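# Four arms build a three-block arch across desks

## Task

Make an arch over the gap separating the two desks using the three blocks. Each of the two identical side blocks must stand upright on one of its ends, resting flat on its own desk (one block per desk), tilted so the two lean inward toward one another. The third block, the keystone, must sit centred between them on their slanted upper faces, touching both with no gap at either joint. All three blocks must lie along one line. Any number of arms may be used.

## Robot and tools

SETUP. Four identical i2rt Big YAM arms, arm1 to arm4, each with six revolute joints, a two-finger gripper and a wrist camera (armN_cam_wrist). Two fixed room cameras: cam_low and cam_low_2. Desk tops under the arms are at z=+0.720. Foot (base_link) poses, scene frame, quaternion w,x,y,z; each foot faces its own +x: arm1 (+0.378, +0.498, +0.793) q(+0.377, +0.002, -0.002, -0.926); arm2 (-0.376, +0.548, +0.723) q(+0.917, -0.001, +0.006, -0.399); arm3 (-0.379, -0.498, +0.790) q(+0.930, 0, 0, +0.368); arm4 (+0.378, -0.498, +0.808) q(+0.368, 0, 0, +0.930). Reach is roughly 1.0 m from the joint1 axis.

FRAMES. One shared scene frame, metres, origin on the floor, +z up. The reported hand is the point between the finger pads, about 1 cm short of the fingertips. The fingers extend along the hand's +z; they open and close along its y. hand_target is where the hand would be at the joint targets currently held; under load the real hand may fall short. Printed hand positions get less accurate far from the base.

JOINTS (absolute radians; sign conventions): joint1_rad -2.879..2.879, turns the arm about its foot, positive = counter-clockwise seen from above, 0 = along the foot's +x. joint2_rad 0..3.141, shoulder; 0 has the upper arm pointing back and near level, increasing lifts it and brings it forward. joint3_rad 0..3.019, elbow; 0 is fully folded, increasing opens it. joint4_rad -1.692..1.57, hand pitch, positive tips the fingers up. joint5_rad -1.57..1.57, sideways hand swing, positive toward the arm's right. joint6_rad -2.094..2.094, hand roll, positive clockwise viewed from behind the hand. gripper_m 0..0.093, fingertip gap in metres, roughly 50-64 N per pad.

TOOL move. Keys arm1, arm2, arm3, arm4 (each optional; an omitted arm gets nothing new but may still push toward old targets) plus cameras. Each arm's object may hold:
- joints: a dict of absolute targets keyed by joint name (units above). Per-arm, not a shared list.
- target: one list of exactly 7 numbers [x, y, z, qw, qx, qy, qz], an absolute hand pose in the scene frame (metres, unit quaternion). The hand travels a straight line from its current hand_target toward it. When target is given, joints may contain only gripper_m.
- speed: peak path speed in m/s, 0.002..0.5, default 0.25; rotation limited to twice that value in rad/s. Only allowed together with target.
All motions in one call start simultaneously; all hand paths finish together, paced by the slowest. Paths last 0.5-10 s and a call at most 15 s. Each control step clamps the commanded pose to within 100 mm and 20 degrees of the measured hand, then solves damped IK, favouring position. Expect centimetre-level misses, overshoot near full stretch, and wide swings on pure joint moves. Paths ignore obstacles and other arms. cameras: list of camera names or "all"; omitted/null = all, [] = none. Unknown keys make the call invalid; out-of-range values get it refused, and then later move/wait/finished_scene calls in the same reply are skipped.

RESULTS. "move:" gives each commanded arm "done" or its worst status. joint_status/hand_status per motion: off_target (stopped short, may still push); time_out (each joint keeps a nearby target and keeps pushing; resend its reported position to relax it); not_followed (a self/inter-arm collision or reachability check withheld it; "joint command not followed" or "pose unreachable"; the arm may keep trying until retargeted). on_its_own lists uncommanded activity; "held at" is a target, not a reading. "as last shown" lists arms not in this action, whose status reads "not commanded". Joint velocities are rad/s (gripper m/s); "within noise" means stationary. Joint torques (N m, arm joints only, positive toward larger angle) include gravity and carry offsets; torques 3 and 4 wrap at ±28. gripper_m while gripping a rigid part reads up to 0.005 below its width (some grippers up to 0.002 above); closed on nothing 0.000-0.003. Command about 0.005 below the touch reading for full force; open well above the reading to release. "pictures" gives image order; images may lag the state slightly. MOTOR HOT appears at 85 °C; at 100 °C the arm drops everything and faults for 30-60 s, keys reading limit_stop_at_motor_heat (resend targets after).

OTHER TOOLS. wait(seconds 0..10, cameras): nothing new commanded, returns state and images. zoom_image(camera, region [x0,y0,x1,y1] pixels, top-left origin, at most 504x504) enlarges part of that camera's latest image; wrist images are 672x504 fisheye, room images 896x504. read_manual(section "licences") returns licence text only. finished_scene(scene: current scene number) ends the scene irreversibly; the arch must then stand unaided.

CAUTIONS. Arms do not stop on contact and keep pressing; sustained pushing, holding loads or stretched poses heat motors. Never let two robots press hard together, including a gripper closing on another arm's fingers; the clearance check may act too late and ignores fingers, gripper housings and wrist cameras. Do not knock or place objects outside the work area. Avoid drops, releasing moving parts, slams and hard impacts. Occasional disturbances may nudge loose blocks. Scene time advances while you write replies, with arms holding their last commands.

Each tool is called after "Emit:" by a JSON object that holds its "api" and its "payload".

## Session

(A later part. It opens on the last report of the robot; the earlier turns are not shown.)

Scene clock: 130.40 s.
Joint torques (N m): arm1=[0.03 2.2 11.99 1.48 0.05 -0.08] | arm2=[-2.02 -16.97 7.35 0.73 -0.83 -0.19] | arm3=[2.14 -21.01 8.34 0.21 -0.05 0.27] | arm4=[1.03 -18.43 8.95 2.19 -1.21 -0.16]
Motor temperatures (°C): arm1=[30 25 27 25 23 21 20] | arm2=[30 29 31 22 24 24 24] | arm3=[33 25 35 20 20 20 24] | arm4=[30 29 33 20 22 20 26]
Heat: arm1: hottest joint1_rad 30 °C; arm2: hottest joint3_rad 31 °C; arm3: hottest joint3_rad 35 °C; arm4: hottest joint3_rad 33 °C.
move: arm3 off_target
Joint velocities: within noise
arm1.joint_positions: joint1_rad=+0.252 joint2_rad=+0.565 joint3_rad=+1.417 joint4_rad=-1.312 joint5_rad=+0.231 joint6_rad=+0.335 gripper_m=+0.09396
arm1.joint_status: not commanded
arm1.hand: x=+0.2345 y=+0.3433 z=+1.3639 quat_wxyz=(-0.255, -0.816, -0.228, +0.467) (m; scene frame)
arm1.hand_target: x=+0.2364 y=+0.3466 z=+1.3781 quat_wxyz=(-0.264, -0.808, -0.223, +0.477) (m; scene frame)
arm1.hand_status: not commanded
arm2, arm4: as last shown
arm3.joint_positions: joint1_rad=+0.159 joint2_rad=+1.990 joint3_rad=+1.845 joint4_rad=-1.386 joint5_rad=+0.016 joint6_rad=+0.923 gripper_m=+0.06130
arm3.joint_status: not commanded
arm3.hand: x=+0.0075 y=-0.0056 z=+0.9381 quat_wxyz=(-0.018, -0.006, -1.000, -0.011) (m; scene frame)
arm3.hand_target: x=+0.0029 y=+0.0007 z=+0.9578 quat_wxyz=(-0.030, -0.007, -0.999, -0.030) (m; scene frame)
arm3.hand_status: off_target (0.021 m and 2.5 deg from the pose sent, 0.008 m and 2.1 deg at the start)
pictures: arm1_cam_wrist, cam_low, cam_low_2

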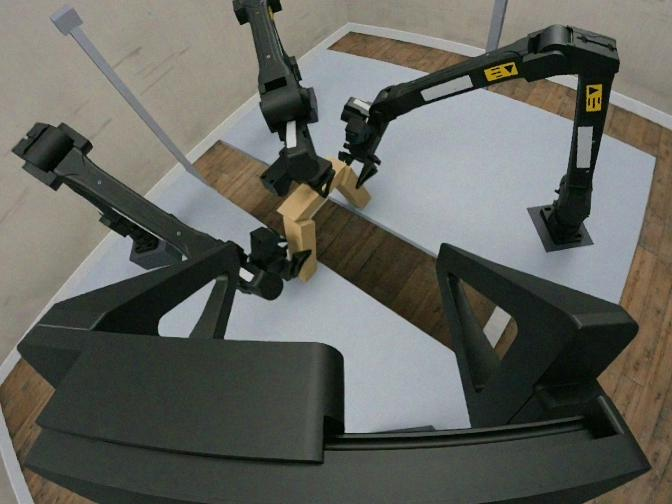

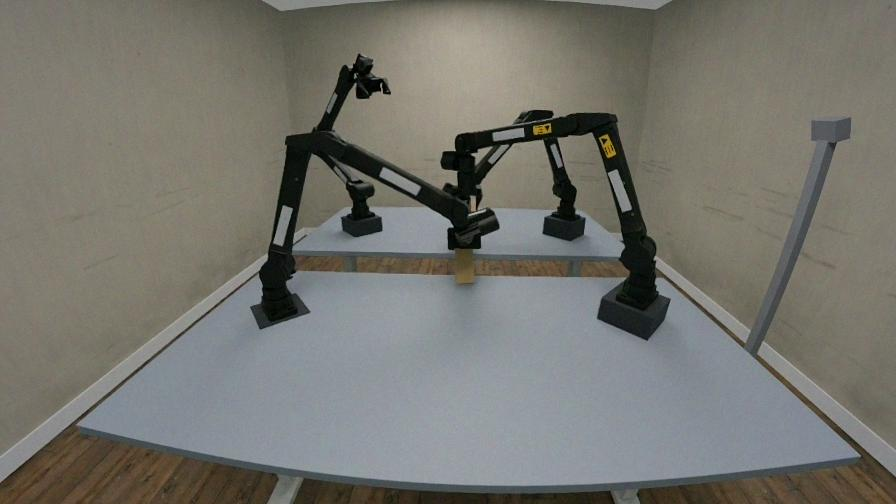

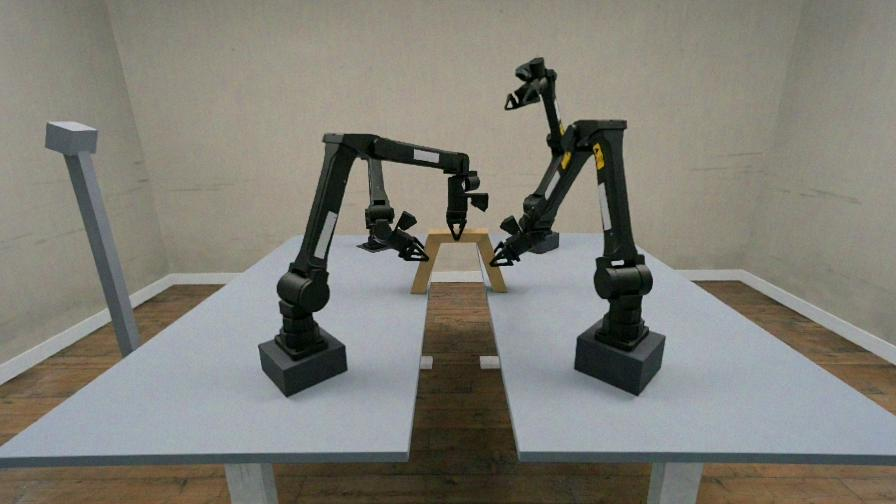

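Emit:
{"api": "move", "payload": {"cameras": ["arm2_cam_wrist","arm4_cam_wrist","arm3_cam_wrist","cam_low","arm1_cam_wrist"]}}

Emit:
{"api": "zoom_image", "payload": {"camera": "cam_low", "region": [440, 190, 490, 290]}}

Emit:
{"api": "zoom_image", "payload": {"camera": "arm2_cam_wrist", "region": [240, 0, 520, 120]}}

Emit:
{"api": "zoom_image", "payload": {"camera": "arm1_cam_wrist", "region": [265, 175, 335, 285]}}

Scene clock: 141.20 s.
Joint torques (N m): arm1=[0.03 2.2 11.96 1.52 0.05 -0.08] | arm2=[-1.9 -16.85 7.27 0.7 -0.81 -0.18] | arm3=[1.79 -20.48 8.44 0.2 -0.07 0.28] | arm4=[0.97 -18.49 8.94 2.18 -1.21 -0.16]
Motor temperatures (°C): arm1=[30 25 28 25 23 21 20] | arm2=[30 29 31 22 24 24 24] | arm3=[33 26 34 20 20 20 24] | arm4=[29 30 33 20 23 20 26]
Heat: arm1: hottest joint1_rad 30 °C; arm2: hottest joint3_rad 31 °C; arm3: hottest joint3_rad 34 °C; arm4: hottest joint3_rad 33 °C.
Joint velocities: within noise
arm1.joint_positions: joint1_rad=+0.252 joint2_rad=+0.565 joint3_rad=+1.417 joint4_rad=-1.312 joint5_rad=+0.231 joint6_rad=+0.335 gripper_m=+0.09396
arm1.joint_status: not commanded
arm1.hand: x=+0.2345 y=+0.3433 z=+1.3639 quat_wxyz=(-0.255, -0.816, -0.228, +0.467) (m; scene frame)
arm1.hand_target: x=+0.2364 y=+0.3466 z=+1.3781 quat_wxyz=(-0.264, -0.808, -0.223, +0.477) (m; scene frame)
arm1.hand_status: not commanded
arm2.joint_positions: joint1_rad=-0.556 joint2_rad=+1.891 joint3_rad=+1.367 joint4_rad=-0.673 joint5_rad=-1.053 joint6_rad=-1.181 gripper_m=+0.05939
arm2.joint_status: not commanded
arm2.hand: x=-0.1134 y=-0.0064 z=+0.8487 quat_wxyz=(-0.515, +0.010, -0.857, +0.011) (m; scene frame)
arm2.hand_target: x=-0.1198 y=-0.0041 z=+0.8450 quat_wxyz=(-0.516, +0.011, -0.856, +0.013) (m; scene frame)
arm2.hand_status: not commanded
arm3.joint_positions: joint1_rad=+0.159 joint2_rad=+1.990 joint3_rad=+1.845 joint4_rad=-1.386 joint5_rad=+0.016 joint6_rad=+0.923 gripper_m=+0.06130
arm3.joint_status: not commanded
arm3.hand: x=+0.0074 y=-0.0057 z=+0.9379 quat_wxyz=(-0.018, -0.006, -1.000, -0.011) (m; scene frame)
arm3.hand_target: x=+0.0029 y=+0.0006 z=+0.9577 quat_wxyz=(-0.030, -0.007, -0.999, -0.030) (m; scene frame)
arm3.hand_status: off_target (0.022 m and 2.6 deg from the pose sent, 0.008 m and 2.1 deg at the start)
arm4.joint_positions: joint1_rad=-0.587 joint2_rad=+1.949 joint3_rad=+1.118 joint4_rad=-0.343 joint5_rad=-1.018 joint6_rad=-1.113 gripper_m=+0.05832
arm4.joint_status: not commanded
arm4.hand: x=+0.1107 y=-0.0001 z=+0.8315 quat_wxyz=(-0.001, +0.862, -0.002, -0.508) (m; scene frame)
arm4.hand_target: x=+0.1104 y=+0.0191 z=+0.8525 quat_wxyz=(-0.034, +0.854, +0.020, -0.519) (m; scene frame)
arm4.hand_status: not commanded
pictures: arm1_cam_wrist, arm2_cam_wrist, arm3_cam_wrist, arm4_cam_wrist, cam_low
camera_calibration:
arm2_cam_wrist: T_world_to_cam=[[-0.0350507, -0.999108, 0.0235346, -0.0327758], [-0.869426, 0.0188717, -0.493702, 0.331696], [0.492818, -0.0377662, -0.869312, 0.911693], [0, 0, 0, 1]] pos_world=[-0.162062, -0.004575, 0.957077]
arm3_cam_wrist: T_world_to_cam=[[-0.0184042, -0.999752, -0.0125544, 0.00603443], [-0.828973, 0.00823782, 0.559227, -0.515068], [-0.558985, 0.0206994, -0.828919, 0.905051], [0, 0, 0, 1]] pos_world=[0.079044, -0.00845806, 1.03833]
arm4_cam_wrist: T_world_to_cam=[[0.00773257, 0.999933, 0.00855832, -0.00810838], [0.908164, -0.00344015, -0.418601, 0.251357], [-0.418544, 0.0110092, -0.90813, 0.926813], [0, 0, 0, 1]] pos_world=[0.159701, -0.00123094, 0.946954]

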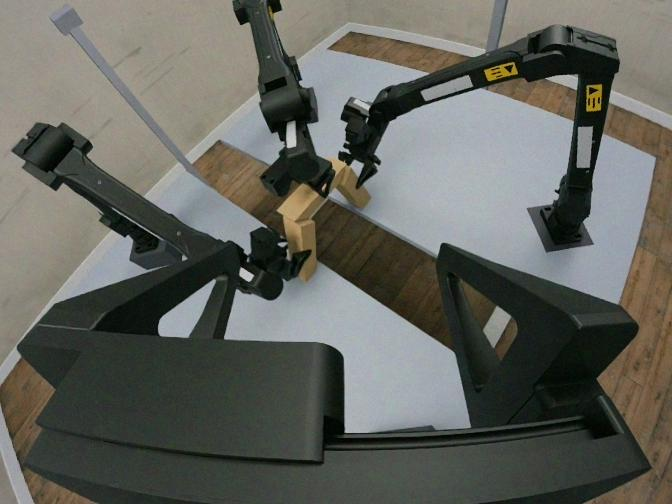

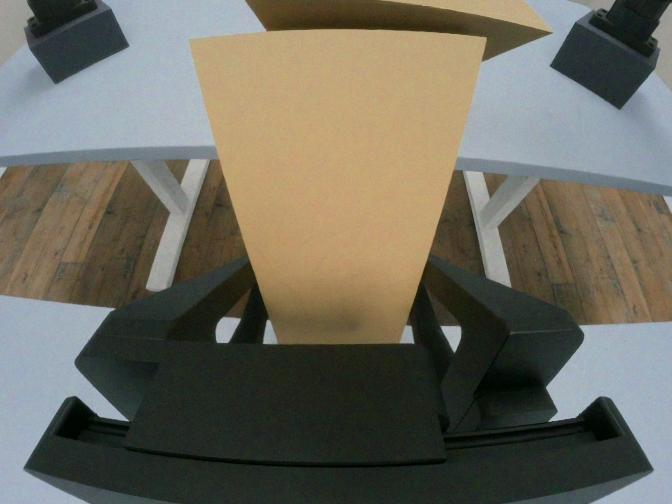

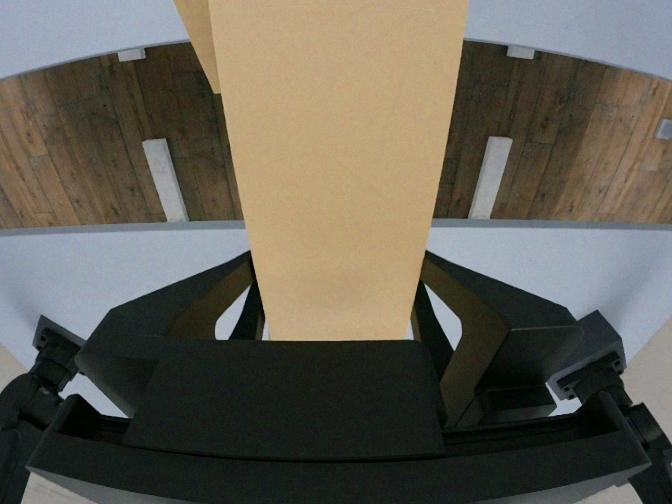

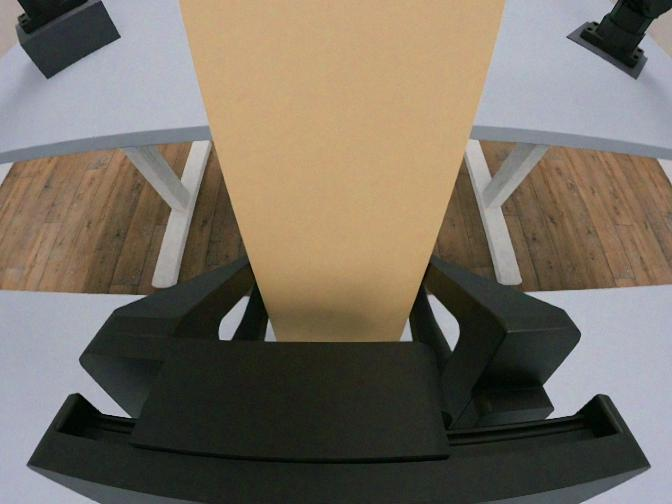

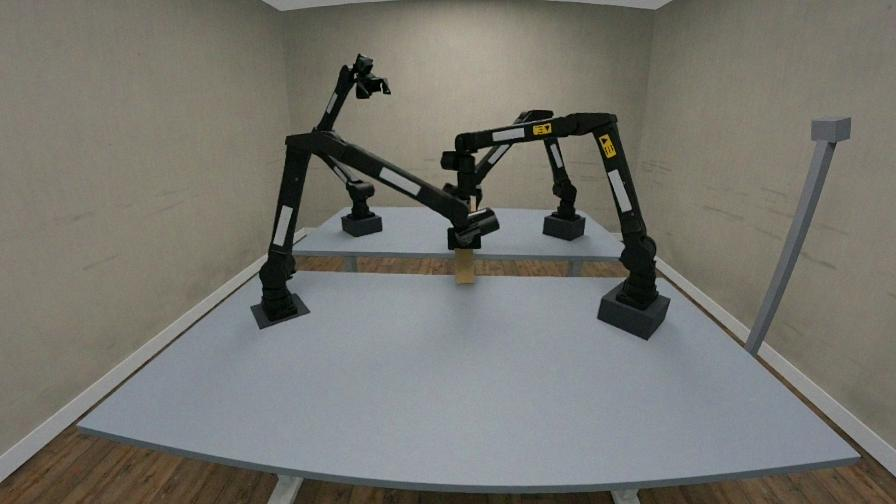

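Scaled by 5.040 from the camera's 896x504 image, which has a finer 1280x720 frame.

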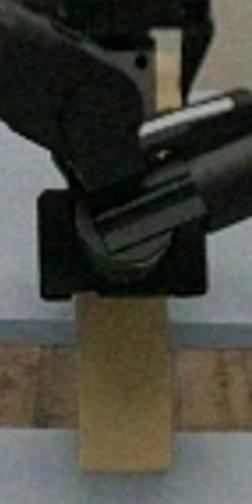

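Scaled by 1.800 from the camera's 672x504 image, which has a finer 960x720 frame.

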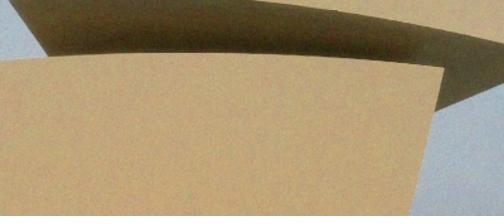

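Scaled by 4.582 from the camera's 672x504 image, which has a finer 960x720 frame.

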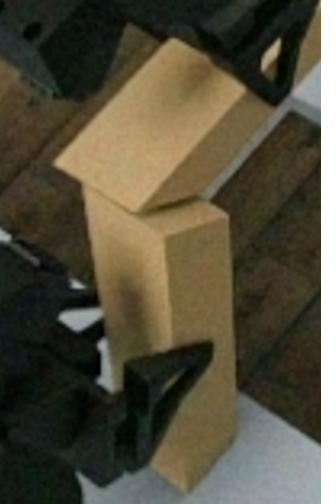

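Emit:
{"api": "move", "payload": {"arm3": {"target":[0.001,0.018,0.985,-0.030,-0.007,-1,-0.030],"speed":0.08}, "cameras": ["arm1_cam_wrist","arm2_cam_wrist","arm3_cam_wrist"]}}

Scene clock: 144.77 s.
Joint torques (N m): arm1=[-0.09 2.26 11.96 1.54 0.05 -0.08] | arm2=[-1.96 -16.85 7.24 0.73 -0.69 -0.17] | arm3=[1.67 -18.84 14.46 -0.59 0.02 0.27] | arm4=[1.08 -18.49 8.94 2.18 -1.21 -0.17]
Motor temperatures (°C): arm1=[30 25 28 25 23 21 20] | arm2=[30 29 30 22 24 24 24] | arm3=[33 27 34 20 20 20 25] | arm4=[29 30 33 20 23 20 26]
Heat: arm1: hottest joint1_rad 30 °C; arm2: hottest joint1_rad 30 °C; arm3: hottest joint3_rad 34 °C; arm4: hottest joint3_rad 33 °C.
move: arm3 off_target
Joint velocities: within noise
arm1, arm4: as last shown
arm2.joint_positions: joint1_rad=-0.556 joint2_rad=+1.890 joint3_rad=+1.367 joint4_rad=-0.673 joint5_rad=-1.058 joint6_rad=-1.183 gripper_m=+0.05939
arm2.joint_status: not commanded
arm2.hand: x=-0.1130 y=-0.0061 z=+0.8496 quat_wxyz=(-0.516, +0.012, -0.856, +0.011) (m; scene frame)
arm2.hand_target: x=-0.1197 y=-0.0040 z=+0.8453 quat_wxyz=(-0.517, +0.011, -0.856, +0.013) (m; scene frame)
arm2.hand_status: not commanded
arm3.joint_positions: joint1_rad=+0.178 joint2_rad=+1.990 joint3_rad=+1.877 joint4_rad=-1.449 joint5_rad=+0.015 joint6_rad=+0.940 gripper_m=+0.06130
arm3.joint_status: not commanded
arm3.hand: x=-0.0061 y=-0.0030 z=+0.9498 quat_wxyz=(-0.008, -0.005, -1.000, +0.001) (m; scene frame)
arm3.hand_target: x=-0.0008 y=+0.0161 z=+0.9853 quat_wxyz=(-0.030, -0.007, -0.999, -0.031) (m; scene frame)
arm3.hand_status: off_target (0.042 m and 4.3 deg from the pose sent, 0.053 m and 2.6 deg at the start)
pictures: arm1_cam_wrist, arm2_cam_wrist, arm3_cam_wrist
camera_calibration:
arm2_cam_wrist: T_world_to_cam=[[-0.0326924, -0.999171, 0.0242781, -0.0328273], [-0.867343, 0.016292, -0.497445, 0.335747], [0.496636, -0.0373201, -0.867156, 0.910875], [0, 0, 0, 1]] pos_world=[-0.162239, -0.00427614, 0.957683]
arm3_cam_wrist: T_world_to_cam=[[-0.0157196, -0.999813, 0.0112538, -0.0140949], [-0.817482, 0.0193321, 0.57563, -0.548407], [-0.57574, -0.000151058, -0.817633, 0.896383], [0, 0, 0, 1]] pos_world=[0.067549, -0.003355, 1.04875]

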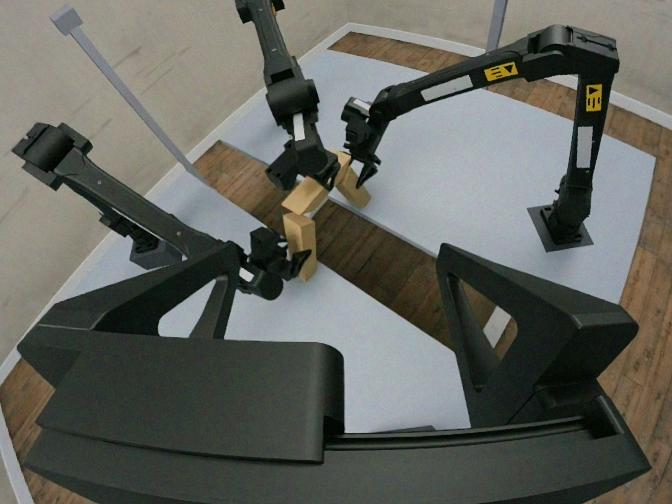

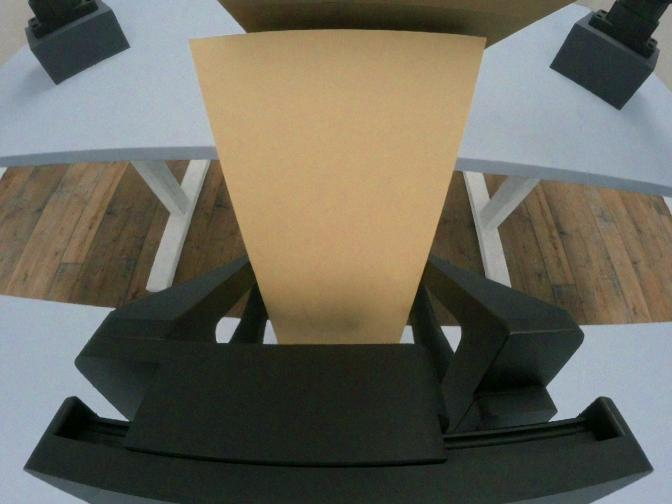

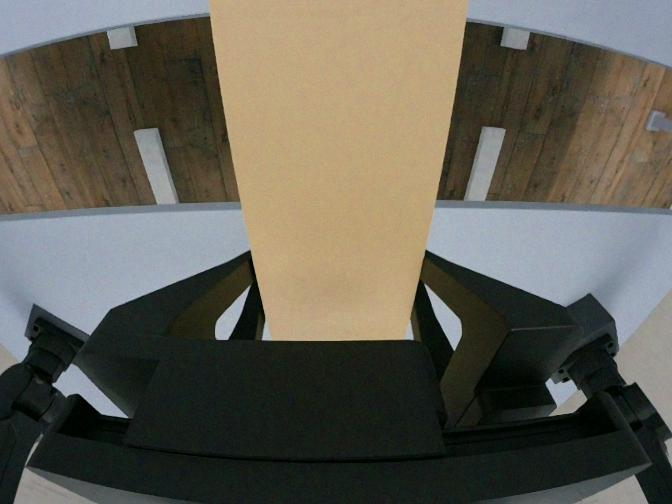

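Emit:
{"api": "move", "payload": {"arm3": {"target":[0.014,0.032,1.0,-0.030,-0.007,-1,-0.031],"speed":0.08}, "cameras": ["arm1_cam_wrist","arm2_cam_wrist","arm3_cam_wrist","cam_low_2"]}}

Emit:
{"api": "zoom_image", "payload": {"camera": "cam_low_2", "region": [400, 190, 520, 310]}}

Emit:
{"api": "zoom_image", "payload": {"camera": "arm1_cam_wrist", "region": [260, 130, 380, 290]}}

Scene clock: 147.67 s.
Joint torques (N m): arm1=[-0.03 2.37 11.97 1.55 0.05 -0.08] | arm2=[-2.2 -16.97 7.3 0.81 -0.68 -0.18] | arm3=[1.14 -19.72 14.56 -0.57 0.02 0.27] | arm4=[1.03 -18.55 8.92 2.21 -1.21 -0.16]
Motor temperatures (°C): arm1=[30 25 28 25 23 21 20] | arm2=[30 29 30 22 24 24 24] | arm3=[33 27 35 20 20 20 25] | arm4=[29 30 33 20 23 20 26]
Heat: arm1: hottest joint1_rad 30 °C; arm2: hottest joint1_rad 30 °C; arm3: hottest joint3_rad 35 °C; arm4: hottest joint3_rad 33 °C.
move: arm3 off_target
Joint velocities: within noise
arm1, arm2, arm4: as last shown
arm3.joint_positions: joint1_rad=+0.178 joint2_rad=+2.050 joint3_rad=+2.009 joint4_rad=-1.521 joint5_rad=+0.015 joint6_rad=+0.940 gripper_m=+0.06130
arm3.joint_status: not commanded
arm3.hand: x=+0.0065 y=+0.0138 z=+0.9635 quat_wxyz=(-0.008, -0.005, -1.000, +0.001) (m; scene frame)
arm3.hand_target: x=+0.0124 y=+0.0298 z=+1.0002 quat_wxyz=(-0.030, -0.007, -0.999, -0.032) (m; scene frame)
arm3.hand_status: off_target (0.041 m and 4.4 deg from the pose sent, 0.064 m and 4.4 deg at the start)
pictures: arm1_cam_wrist, arm2_cam_wrist, arm3_cam_wrist, cam_low_2
camera_calibration:
arm2_cam_wrist: T_world_to_cam=[[-0.0326924, -0.999171, 0.0242781, -0.0328273], [-0.867343, 0.016292, -0.497445, 0.335747], [0.496636, -0.0373201, -0.867156, 0.910875], [0, 0, 0, 1]] pos_world=[-0.162239, -0.00427614, 0.957683]
arm3_cam_wrist: T_world_to_cam=[[-0.0157196, -0.999813, 0.0112538, 0.00284469], [-0.817482, 0.0193321, 0.57563, -0.546378], [-0.57574, -0.000151058, -0.817633, 0.914923], [0, 0, 0, 1]] pos_world=[0.080149, 0.013545, 1.06255]

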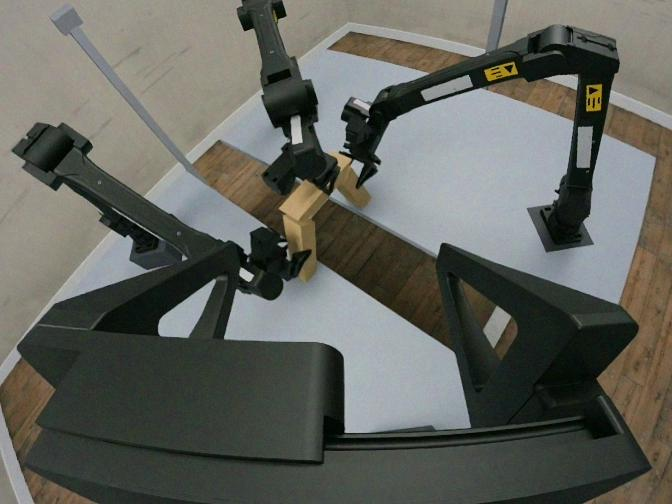

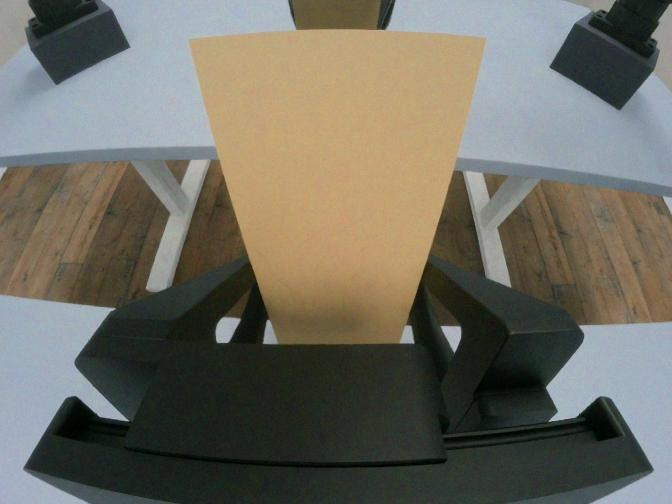

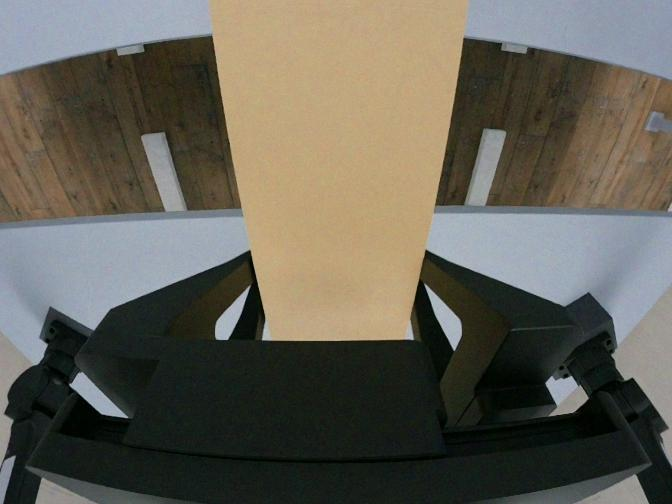

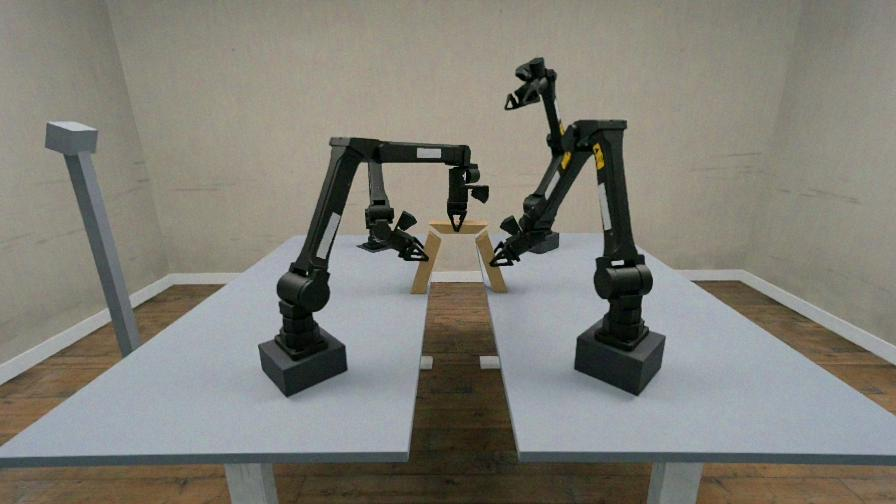

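Scaled by 4.200 from the camera's 896x504 image, which has a finer 1280x720 frame.

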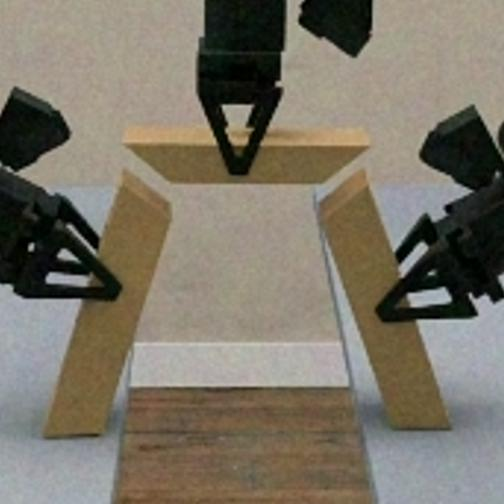

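Scaled by 3.150 from the camera's 672x504 image, which has a finer 960x720 frame.

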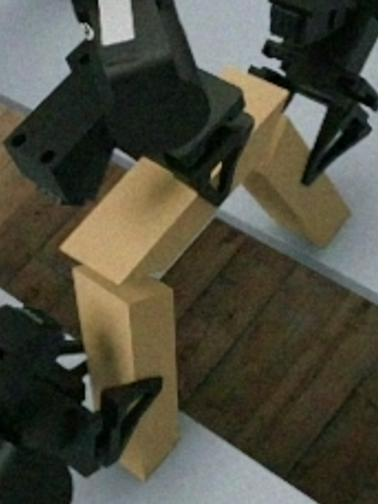

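Emit:
{"api": "zoom_image", "payload": {"camera": "arm1_cam_wrist", "region": [265, 175, 335, 285]}}

Emit:
{"api": "zoom_image", "payload": {"camera": "arm1_cam_wrist", "region": [315, 140, 385, 220]}}

Scaled by 4.582 from the camera's 672x504 image, which has a finer 960x720 frame.

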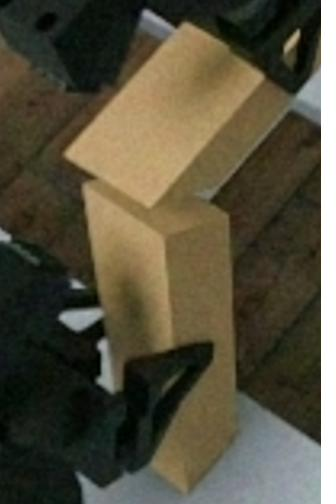

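Scaled by 6.300 from the camera's 672x504 image, which has a finer 960x720 frame.

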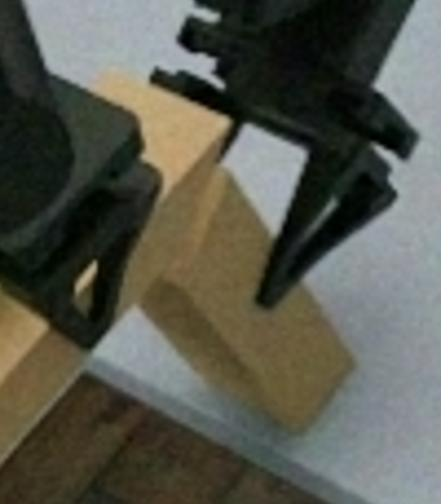

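Emit:
{"api": "move", "payload": {"arm3": {"target":[0.0135,0.031,0.967,-0.030,-0.007,-1,-0.031],"speed":0.06}, "cameras": ["arm1_cam_wrist","arm2_cam_wrist","arm3_cam_wrist","cam_low_2"]}}

Emit:
{"api": "zoom_image", "payload": {"camera": "cam_low_2", "region": [400, 190, 520, 310]}}

Emit:
{"api": "zoom_image", "payload": {"camera": "arm1_cam_wrist", "region": [265, 155, 365, 285]}}

Scene clock: 154.90 s.
Joint torques (N m): arm1=[0.09 2.26 11.97 1.51 0.06 -0.08] | arm2=[-1.9 -17.03 7.21 0.76 -0.7 -0.21] | arm3=[1.44 -20.19 8.54 0.39 0.05 0.26] | arm4=[1.03 -18.49 8.94 2.21 -1.21 -0.16]
Motor temperatures (°C): arm1=[30 25 28 25 23 21 20] | arm2=[30 29 30 22 24 24 24] | arm3=[33 27 37 20 20 20 25] | arm4=[29 30 32 20 23 20 26]
Heat: arm1: hottest joint1_rad 30 °C; arm2: hottest joint1_rad 30 °C; arm3: hottest joint3_rad 37 °C; arm4: hottest joint3_rad 32 °C.
move: arm3 done
Joint velocities: within noise
arm1, arm2, arm4: as last shown
arm3.joint_positions: joint1_rad=+0.178 joint2_rad=+2.057 joint3_rad=+2.010 joint4_rad=-1.460 joint5_rad=+0.015 joint6_rad=+0.940 gripper_m=+0.06130
arm3.joint_status: not commanded
arm3.hand: x=+0.0158 y=+0.0263 z=+0.9605 quat_wxyz=(-0.025, -0.005, -0.999, -0.022) (m; scene frame)
arm3.hand_target: x=+0.0136 y=+0.0311 z=+0.9669 quat_wxyz=(-0.030, -0.007, -0.999, -0.031) (m; scene frame)
arm3.hand_status: done (0.008 m and 1.2 deg from the pose sent, 0.019 m and 4.4 deg at the start)
pictures: arm1_cam_wrist, arm2_cam_wrist, arm3_cam_wrist, cam_low_2
camera_calibration:
arm2_cam_wrist: T_world_to_cam=[[-0.0326924, -0.999171, 0.0242781, -0.0328273], [-0.867343, 0.016292, -0.497445, 0.335747], [0.496636, -0.0373201, -0.867156, 0.910875], [0, 0, 0, 1]] pos_world=[-0.162239, -0.00427614, 0.957683]
arm3_cam_wrist: T_world_to_cam=[[-0.0154261, -0.999297, -0.0341744, 0.0591337], [-0.836264, -0.00584147, 0.548296, -0.510111], [-0.54811, 0.0370369, -0.835586, 0.933601], [0, 0, 0, 1]] pos_world=[0.0860412, 0.0215346, 1.06182]

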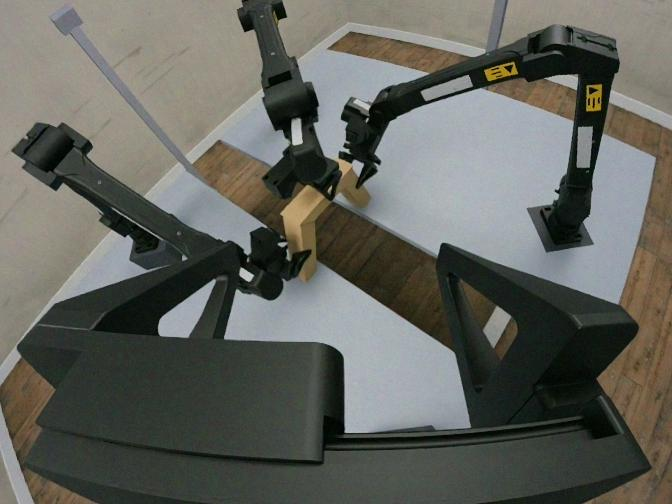

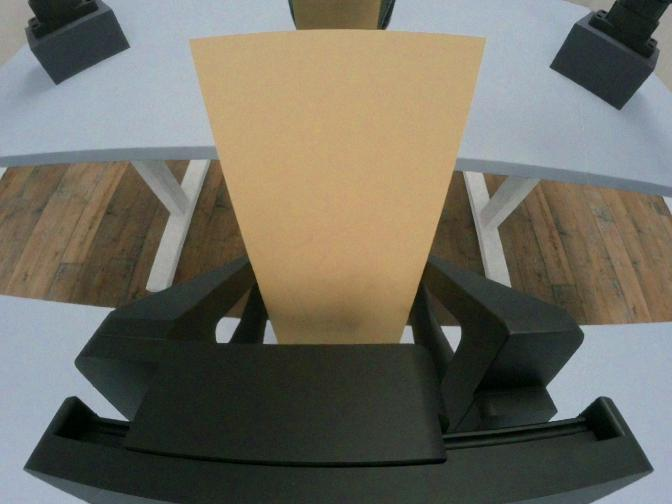

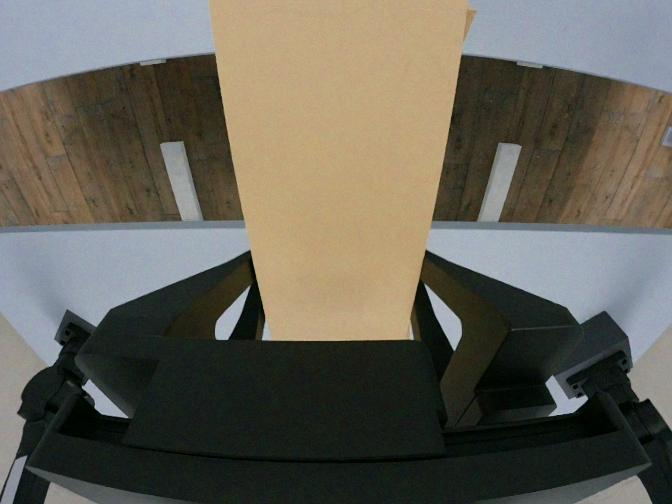

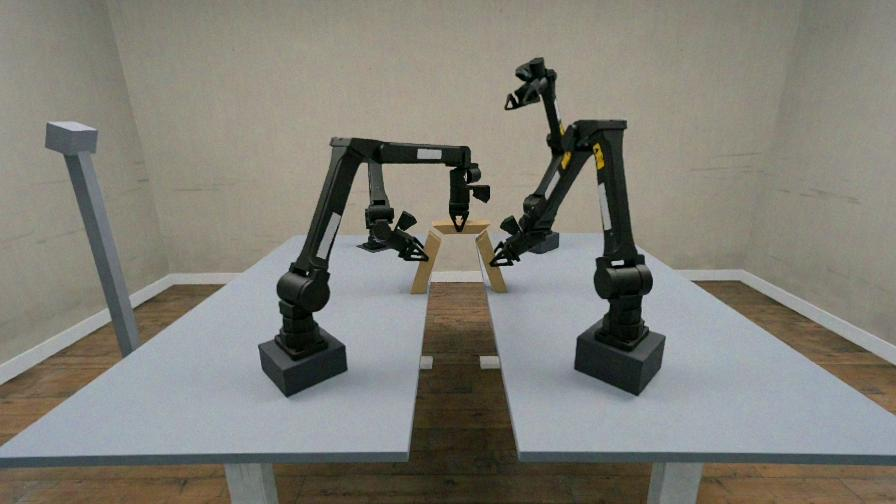

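Scaled by 4.200 from the camera's 896x504 image, which has a finer 1280x720 frame.

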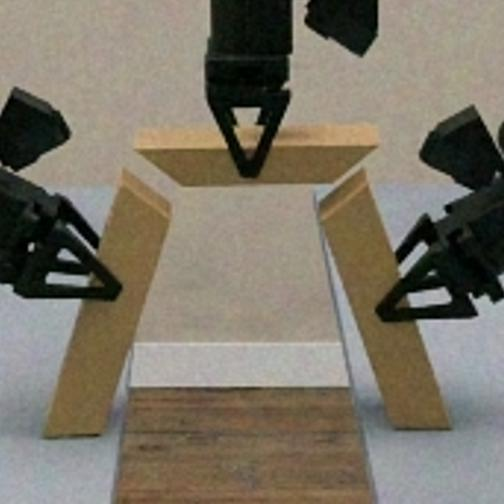

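Scaled by 3.877 from the camera's 672x504 image, which has a finer 960x720 frame.

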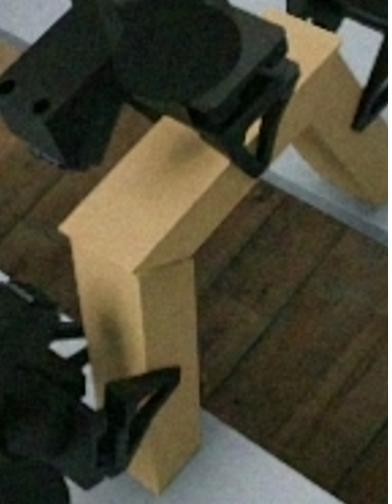

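Emit:
{"api": "move", "payload": {"arm3": {"target":[0.004,0.016,0.955,-0.030,-0.007,-1,-0.031],"speed":0.06}, "cameras": ["arm1_cam_wrist","cam_low_2"]}}

Emit:
{"api": "zoom_image", "payload": {"camera": "cam_low_2", "region": [400, 190, 520, 310]}}

Emit:
{"api": "zoom_image", "payload": {"camera": "arm1_cam_wrist", "region": [265, 155, 365, 285]}}

Scene clock: 157.60 s.
Joint torques (N m): arm1=[-0.03 2.32 11.97 1.52 0.05 -0.07] | arm2=[-2.08 -16.97 7.31 0.69 -0.71 -0.18] | arm3=[0.91 -21.77 7.77 -0.12 0.04 0.26] | arm4=[1.2 -18.67 8.94 2.13 -1.28 -0.13]
Motor temperatures (°C): arm1=[30 25 28 25 23 21 20] | arm2=[30 29 30 22 24 24 24] | arm3=[33 27 37 20 20 20 25] | arm4=[29 30 32 20 23 20 26]
Heat: arm1: hottest joint1_rad 30 °C; arm2: hottest joint1_rad 30 °C; arm3: hottest joint3_rad 37 °C; arm4: hottest joint3_rad 32 °C.
move: arm3 off_target
Joint velocities: within noise
arm1, arm2: as last shown
arm3.joint_positions: joint1_rad=+0.178 joint2_rad=+2.032 joint3_rad=+1.902 joint4_rad=-1.392 joint5_rad=+0.022 joint6_rad=+0.940 gripper_m=+0.06130
arm3.joint_status: not commanded
arm3.hand: x=+0.0084 y=+0.0142 z=+0.9346 quat_wxyz=(-0.023, -0.005, -1.000, -0.013) (m; scene frame)
arm3.hand_target: x=+0.0050 y=+0.0151 z=+0.9546 quat_wxyz=(-0.033, -0.007, -0.999, -0.029) (m; scene frame)
arm3.hand_status: off_target (0.021 m and 2.2 deg from the pose sent, 0.017 m and 1.2 deg at the start)
arm4.joint_positions: joint1_rad=-0.587 joint2_rad=+1.951 joint3_rad=+1.118 joint4_rad=-0.341 joint5_rad=-1.017 joint6_rad=-1.116 gripper_m=+0.05832
arm4.joint_status: not commanded
arm4.hand: x=+0.1108 y=+0.0000 z=+0.8300 quat_wxyz=(-0.001, +0.862, -0.001, -0.507) (m; scene frame)
arm4.hand_target: x=+0.1104 y=+0.0190 z=+0.8524 quat_wxyz=(-0.034, +0.854, +0.019, -0.519) (m; scene frame)
arm4.hand_status: not commanded
pictures: arm1_cam_wrist, cam_low_2

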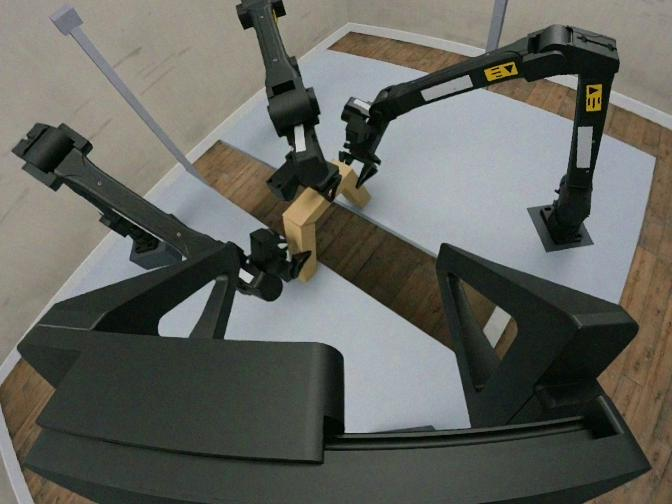

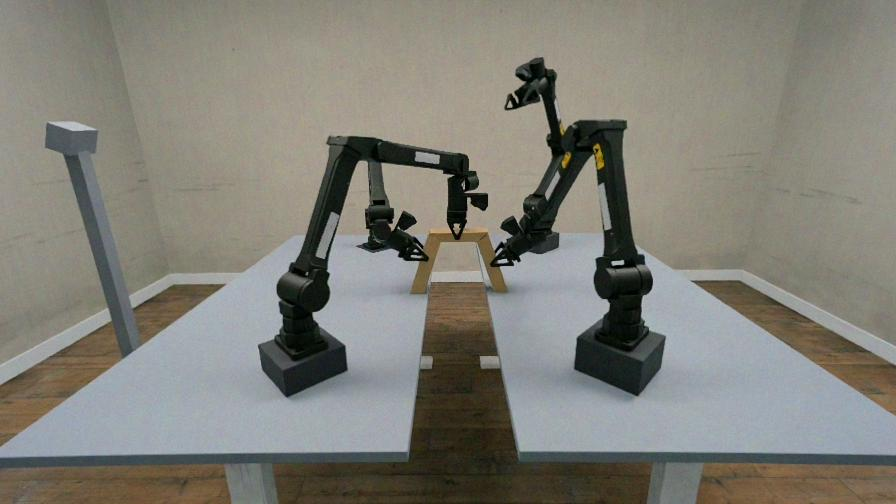

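Scaled by 4.200 from the camera's 896x504 image, which has a finer 1280x720 frame.

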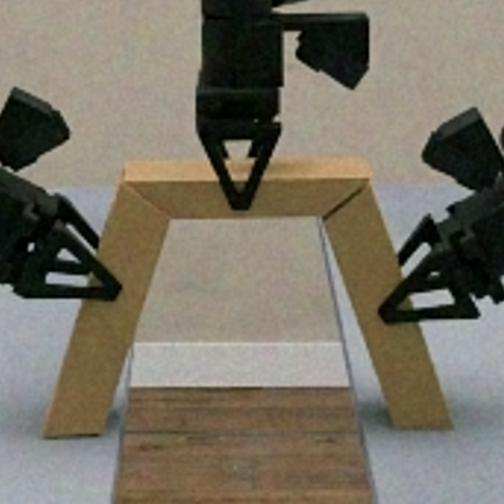

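Scaled by 3.877 from the camera's 672x504 image, which has a finer 960x720 frame.

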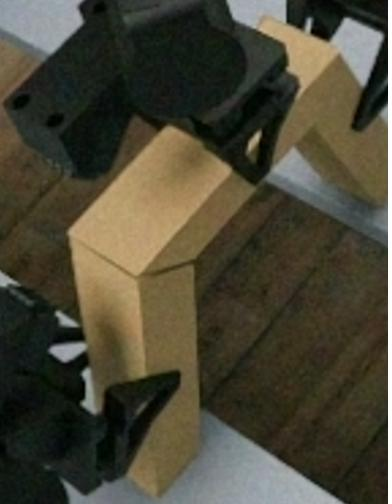

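Emit:
{"api": "move", "payload": {"arm4": {"target":[0.110,0.008,0.837,-0.02,0.858,0.01,-0.513],"speed":0.05}, "arm3": {"target":[0.004,0.015,0.943,-0.028,-0.007,-1,-0.022],"speed":0.05}, "cameras": ["arm1_cam_wrist","cam_low_2"]}}

Emit:
{"api": "zoom_image", "payload": {"camera": "cam_low_2", "region": [400, 190, 520, 310]}}

Emit:
{"api": "zoom_image", "payload": {"camera": "arm1_cam_wrist", "region": [265, 155, 365, 285]}}

Scene clock: 161.07 s.
Joint torques (N m): arm1=[-0.03 2.26 11.96 1.51 0.06 -0.08] | arm2=[-2.14 -16.73 7.3 0.7 -0.68 -0.17] | arm3=[1.14 -20.66 7.45 0.1 0.01 0.24] | arm4=[1.61 -17.85 7.27 2.15 -0.83 -0.02]
Motor temperatures (°C): arm1=[30 25 28 25 23 21 20] | arm2=[30 29 30 22 24 24 24] | arm3=[33 28 36 20 20 20 25] | arm4=[29 30 32 20 23 20 27]
Heat: arm1: hottest joint1_rad 30 °C; arm2: hottest joint1_rad 30 °C; arm3: hottest joint3_rad 36 °C; arm4: hottest joint3_rad 32 °C.
move: arm3 done; arm4 off_target
Joint velocities: within noise
arm1, arm2: as last shown
arm3.joint_positions: joint1_rad=+0.178 joint2_rad=+2.031 joint3_rad=+1.900 joint4_rad=-1.389 joint5_rad=+0.022 joint6_rad=+0.940 gripper_m=+0.06130
arm3.joint_status: not commanded
arm3.hand: x=+0.0083 y=+0.0142 z=+0.9339 quat_wxyz=(-0.023, -0.005, -1.000, -0.014) (m; scene frame)
arm3.hand_target: x=+0.0040 y=+0.0149 z=+0.9430 quat_wxyz=(-0.028, -0.007, -0.999, -0.022) (m; scene frame)
arm3.hand_status: done (0.010 m and 1.1 deg from the pose sent, 0.009 m and 1.2 deg at the start)
arm4.joint_positions: joint1_rad=-0.587 joint2_rad=+1.951 joint3_rad=+1.114 joint4_rad=-0.332 joint5_rad=-1.017 joint6_rad=-1.111 gripper_m=+0.05832
arm4.joint_status: not commanded
arm4.hand: x=+0.1109 y=-0.0001 z=+0.8295 quat_wxyz=(-0.002, +0.862, -0.001, -0.508) (m; scene frame)
arm4.hand_target: x=+0.1101 y=+0.0078 z=+0.8371 quat_wxyz=(-0.019, +0.858, +0.008, -0.513) (m; scene frame)
arm4.hand_status: off_target (0.011 m and 2.5 deg from the pose sent, 0.011 m and 2.6 deg at the start)
pictures: arm1_cam_wrist, cam_low_2

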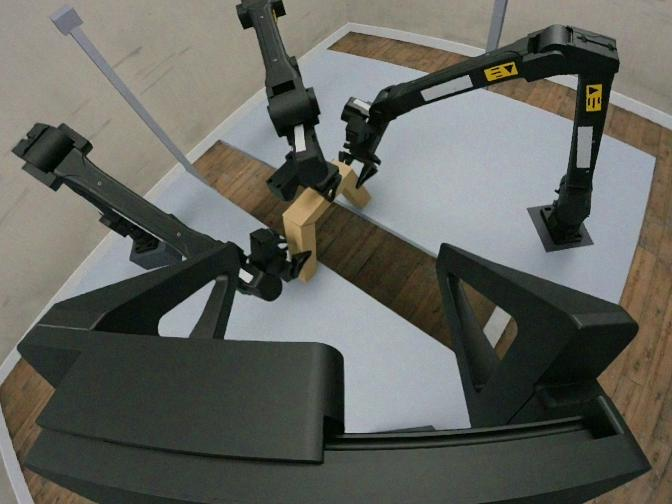

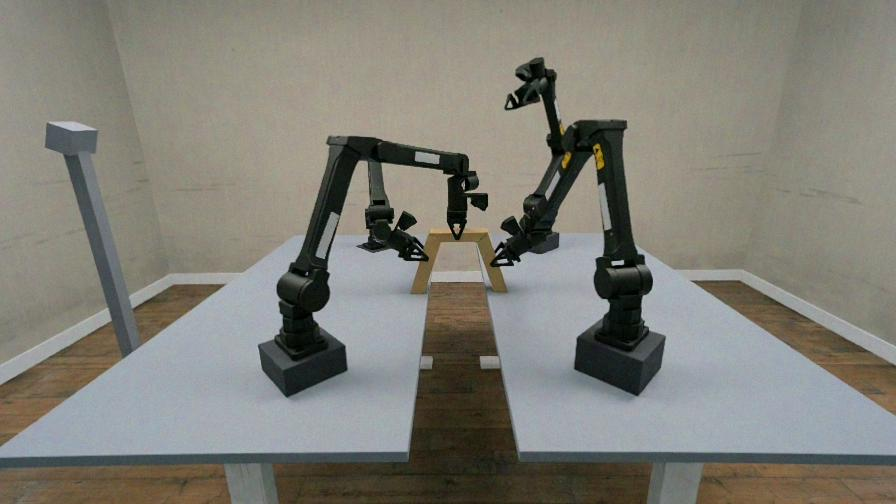

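Scaled by 4.200 from the camera's 896x504 image, which has a finer 1280x720 frame.

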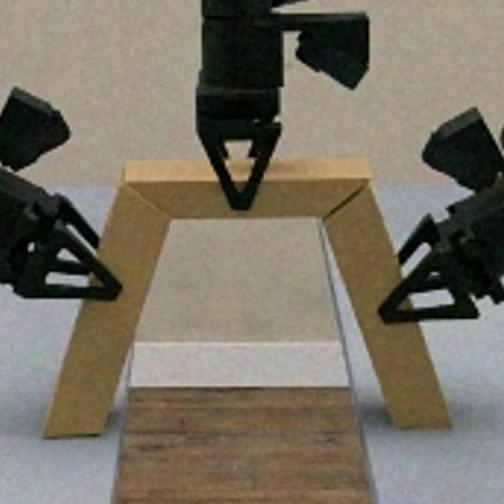

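Scaled by 3.877 from the camera's 672x504 image, which has a finer 960x720 frame.

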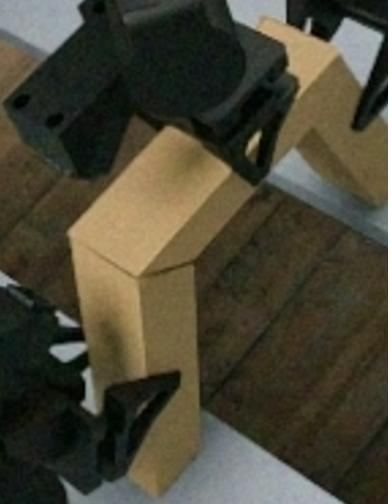

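Emit:
{"api": "move", "payload": {"arm4": {"joints":{"gripper_m":0.085}}, "cameras": ["arm1_cam_wrist","cam_low_2"]}}

Emit:
{"api": "zoom_image", "payload": {"camera": "cam_low_2", "region": [400, 190, 520, 310]}}

Emit:
{"api": "zoom_image", "payload": {"camera": "arm1_cam_wrist", "region": [265, 155, 365, 285]}}

Scene clock: 162.60 s.
Joint torques (N m): arm1=[-0.03 2.2 12 1.51 0.05 -0.07] | arm2=[-1.9 -16.97 7.3 0.75 -0.69 -0.18] | arm3=[1.61 -20.37 7.35 0.01 0 0.26] | arm4=[1.61 -17.96 7.28 1.88 -0.8 -0.02]
Motor temperatures (°C): arm1=[30 25 28 25 23 21 20] | arm2=[30 29 30 22 24 24 24] | arm3=[33 28 36 20 20 20 25] | arm4=[29 30 32 20 23 20 26]
Heat: arm1: hottest joint1_rad 30 °C; arm2: hottest joint1_rad 30 °C; arm3: hottest joint3_rad 36 °C; arm4: hottest joint3_rad 32 °C.
move: arm4 done
Joint velocities: within noise
arm1, arm2, arm3: as last shown
arm3.hand: x=+0.0083 y=+0.0142 z=+0.9341 quat_wxyz=(-0.023, -0.005, -1.000, -0.014) (m; scene frame)
arm3.hand_target: x=+0.0039 y=+0.0148 z=+0.9428 quat_wxyz=(-0.028, -0.007, -0.999, -0.021) (m; scene frame)
arm4.joint_positions: joint1_rad=-0.587 joint2_rad=+1.951 joint3_rad=+1.114 joint4_rad=-0.326 joint5_rad=-1.018 joint6_rad=-1.111 gripper_m=+0.08481
arm4.joint_status: all done
arm4.hand: x=+0.1105 y=+0.0006 z=+0.8301 quat_wxyz=(-0.005, +0.861, +0.000, -0.509) (m; scene frame)
arm4.hand_target: x=+0.1100 y=+0.0078 z=+0.8372 quat_wxyz=(-0.018, +0.858, +0.008, -0.513) (m; scene frame)
arm4.hand_status: not commanded
pictures: arm1_cam_wrist, cam_low_2

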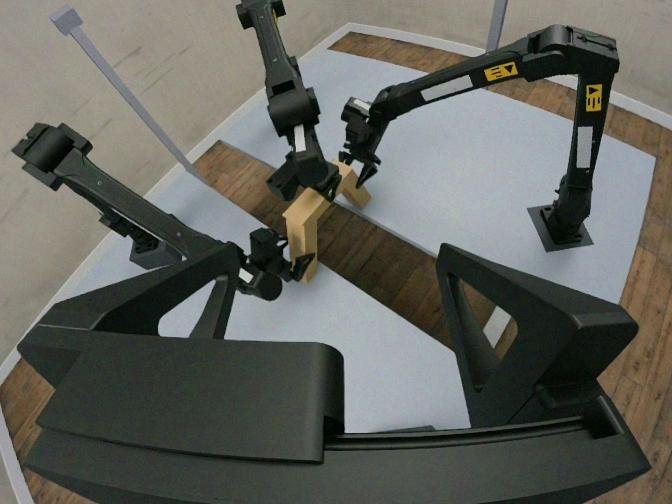

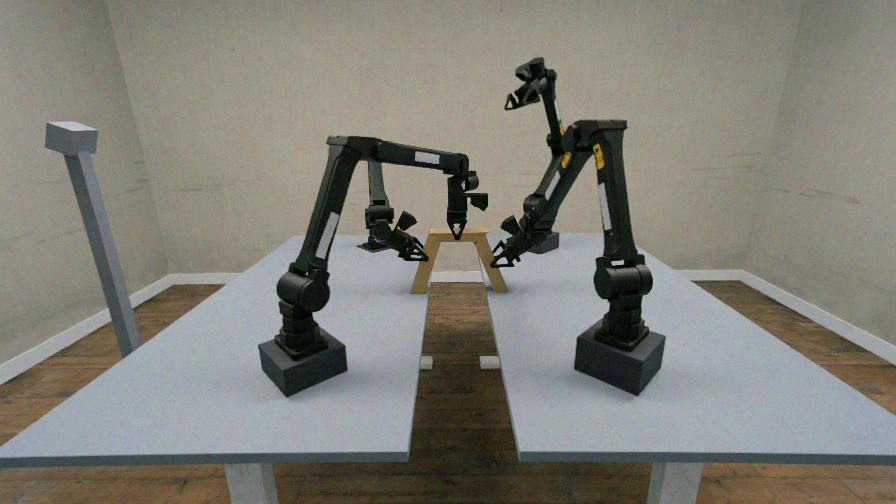

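Scaled by 4.200 from the camera's 896x504 image, which has a finer 1280x720 frame.

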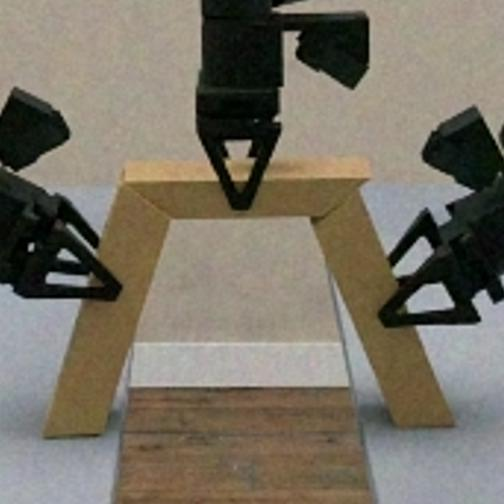

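Scaled by 3.877 from the camera's 672x504 image, which has a finer 960x720 frame.

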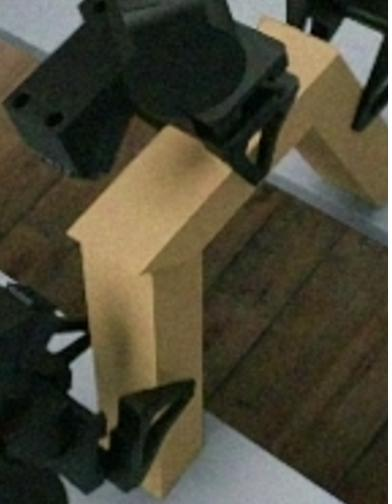

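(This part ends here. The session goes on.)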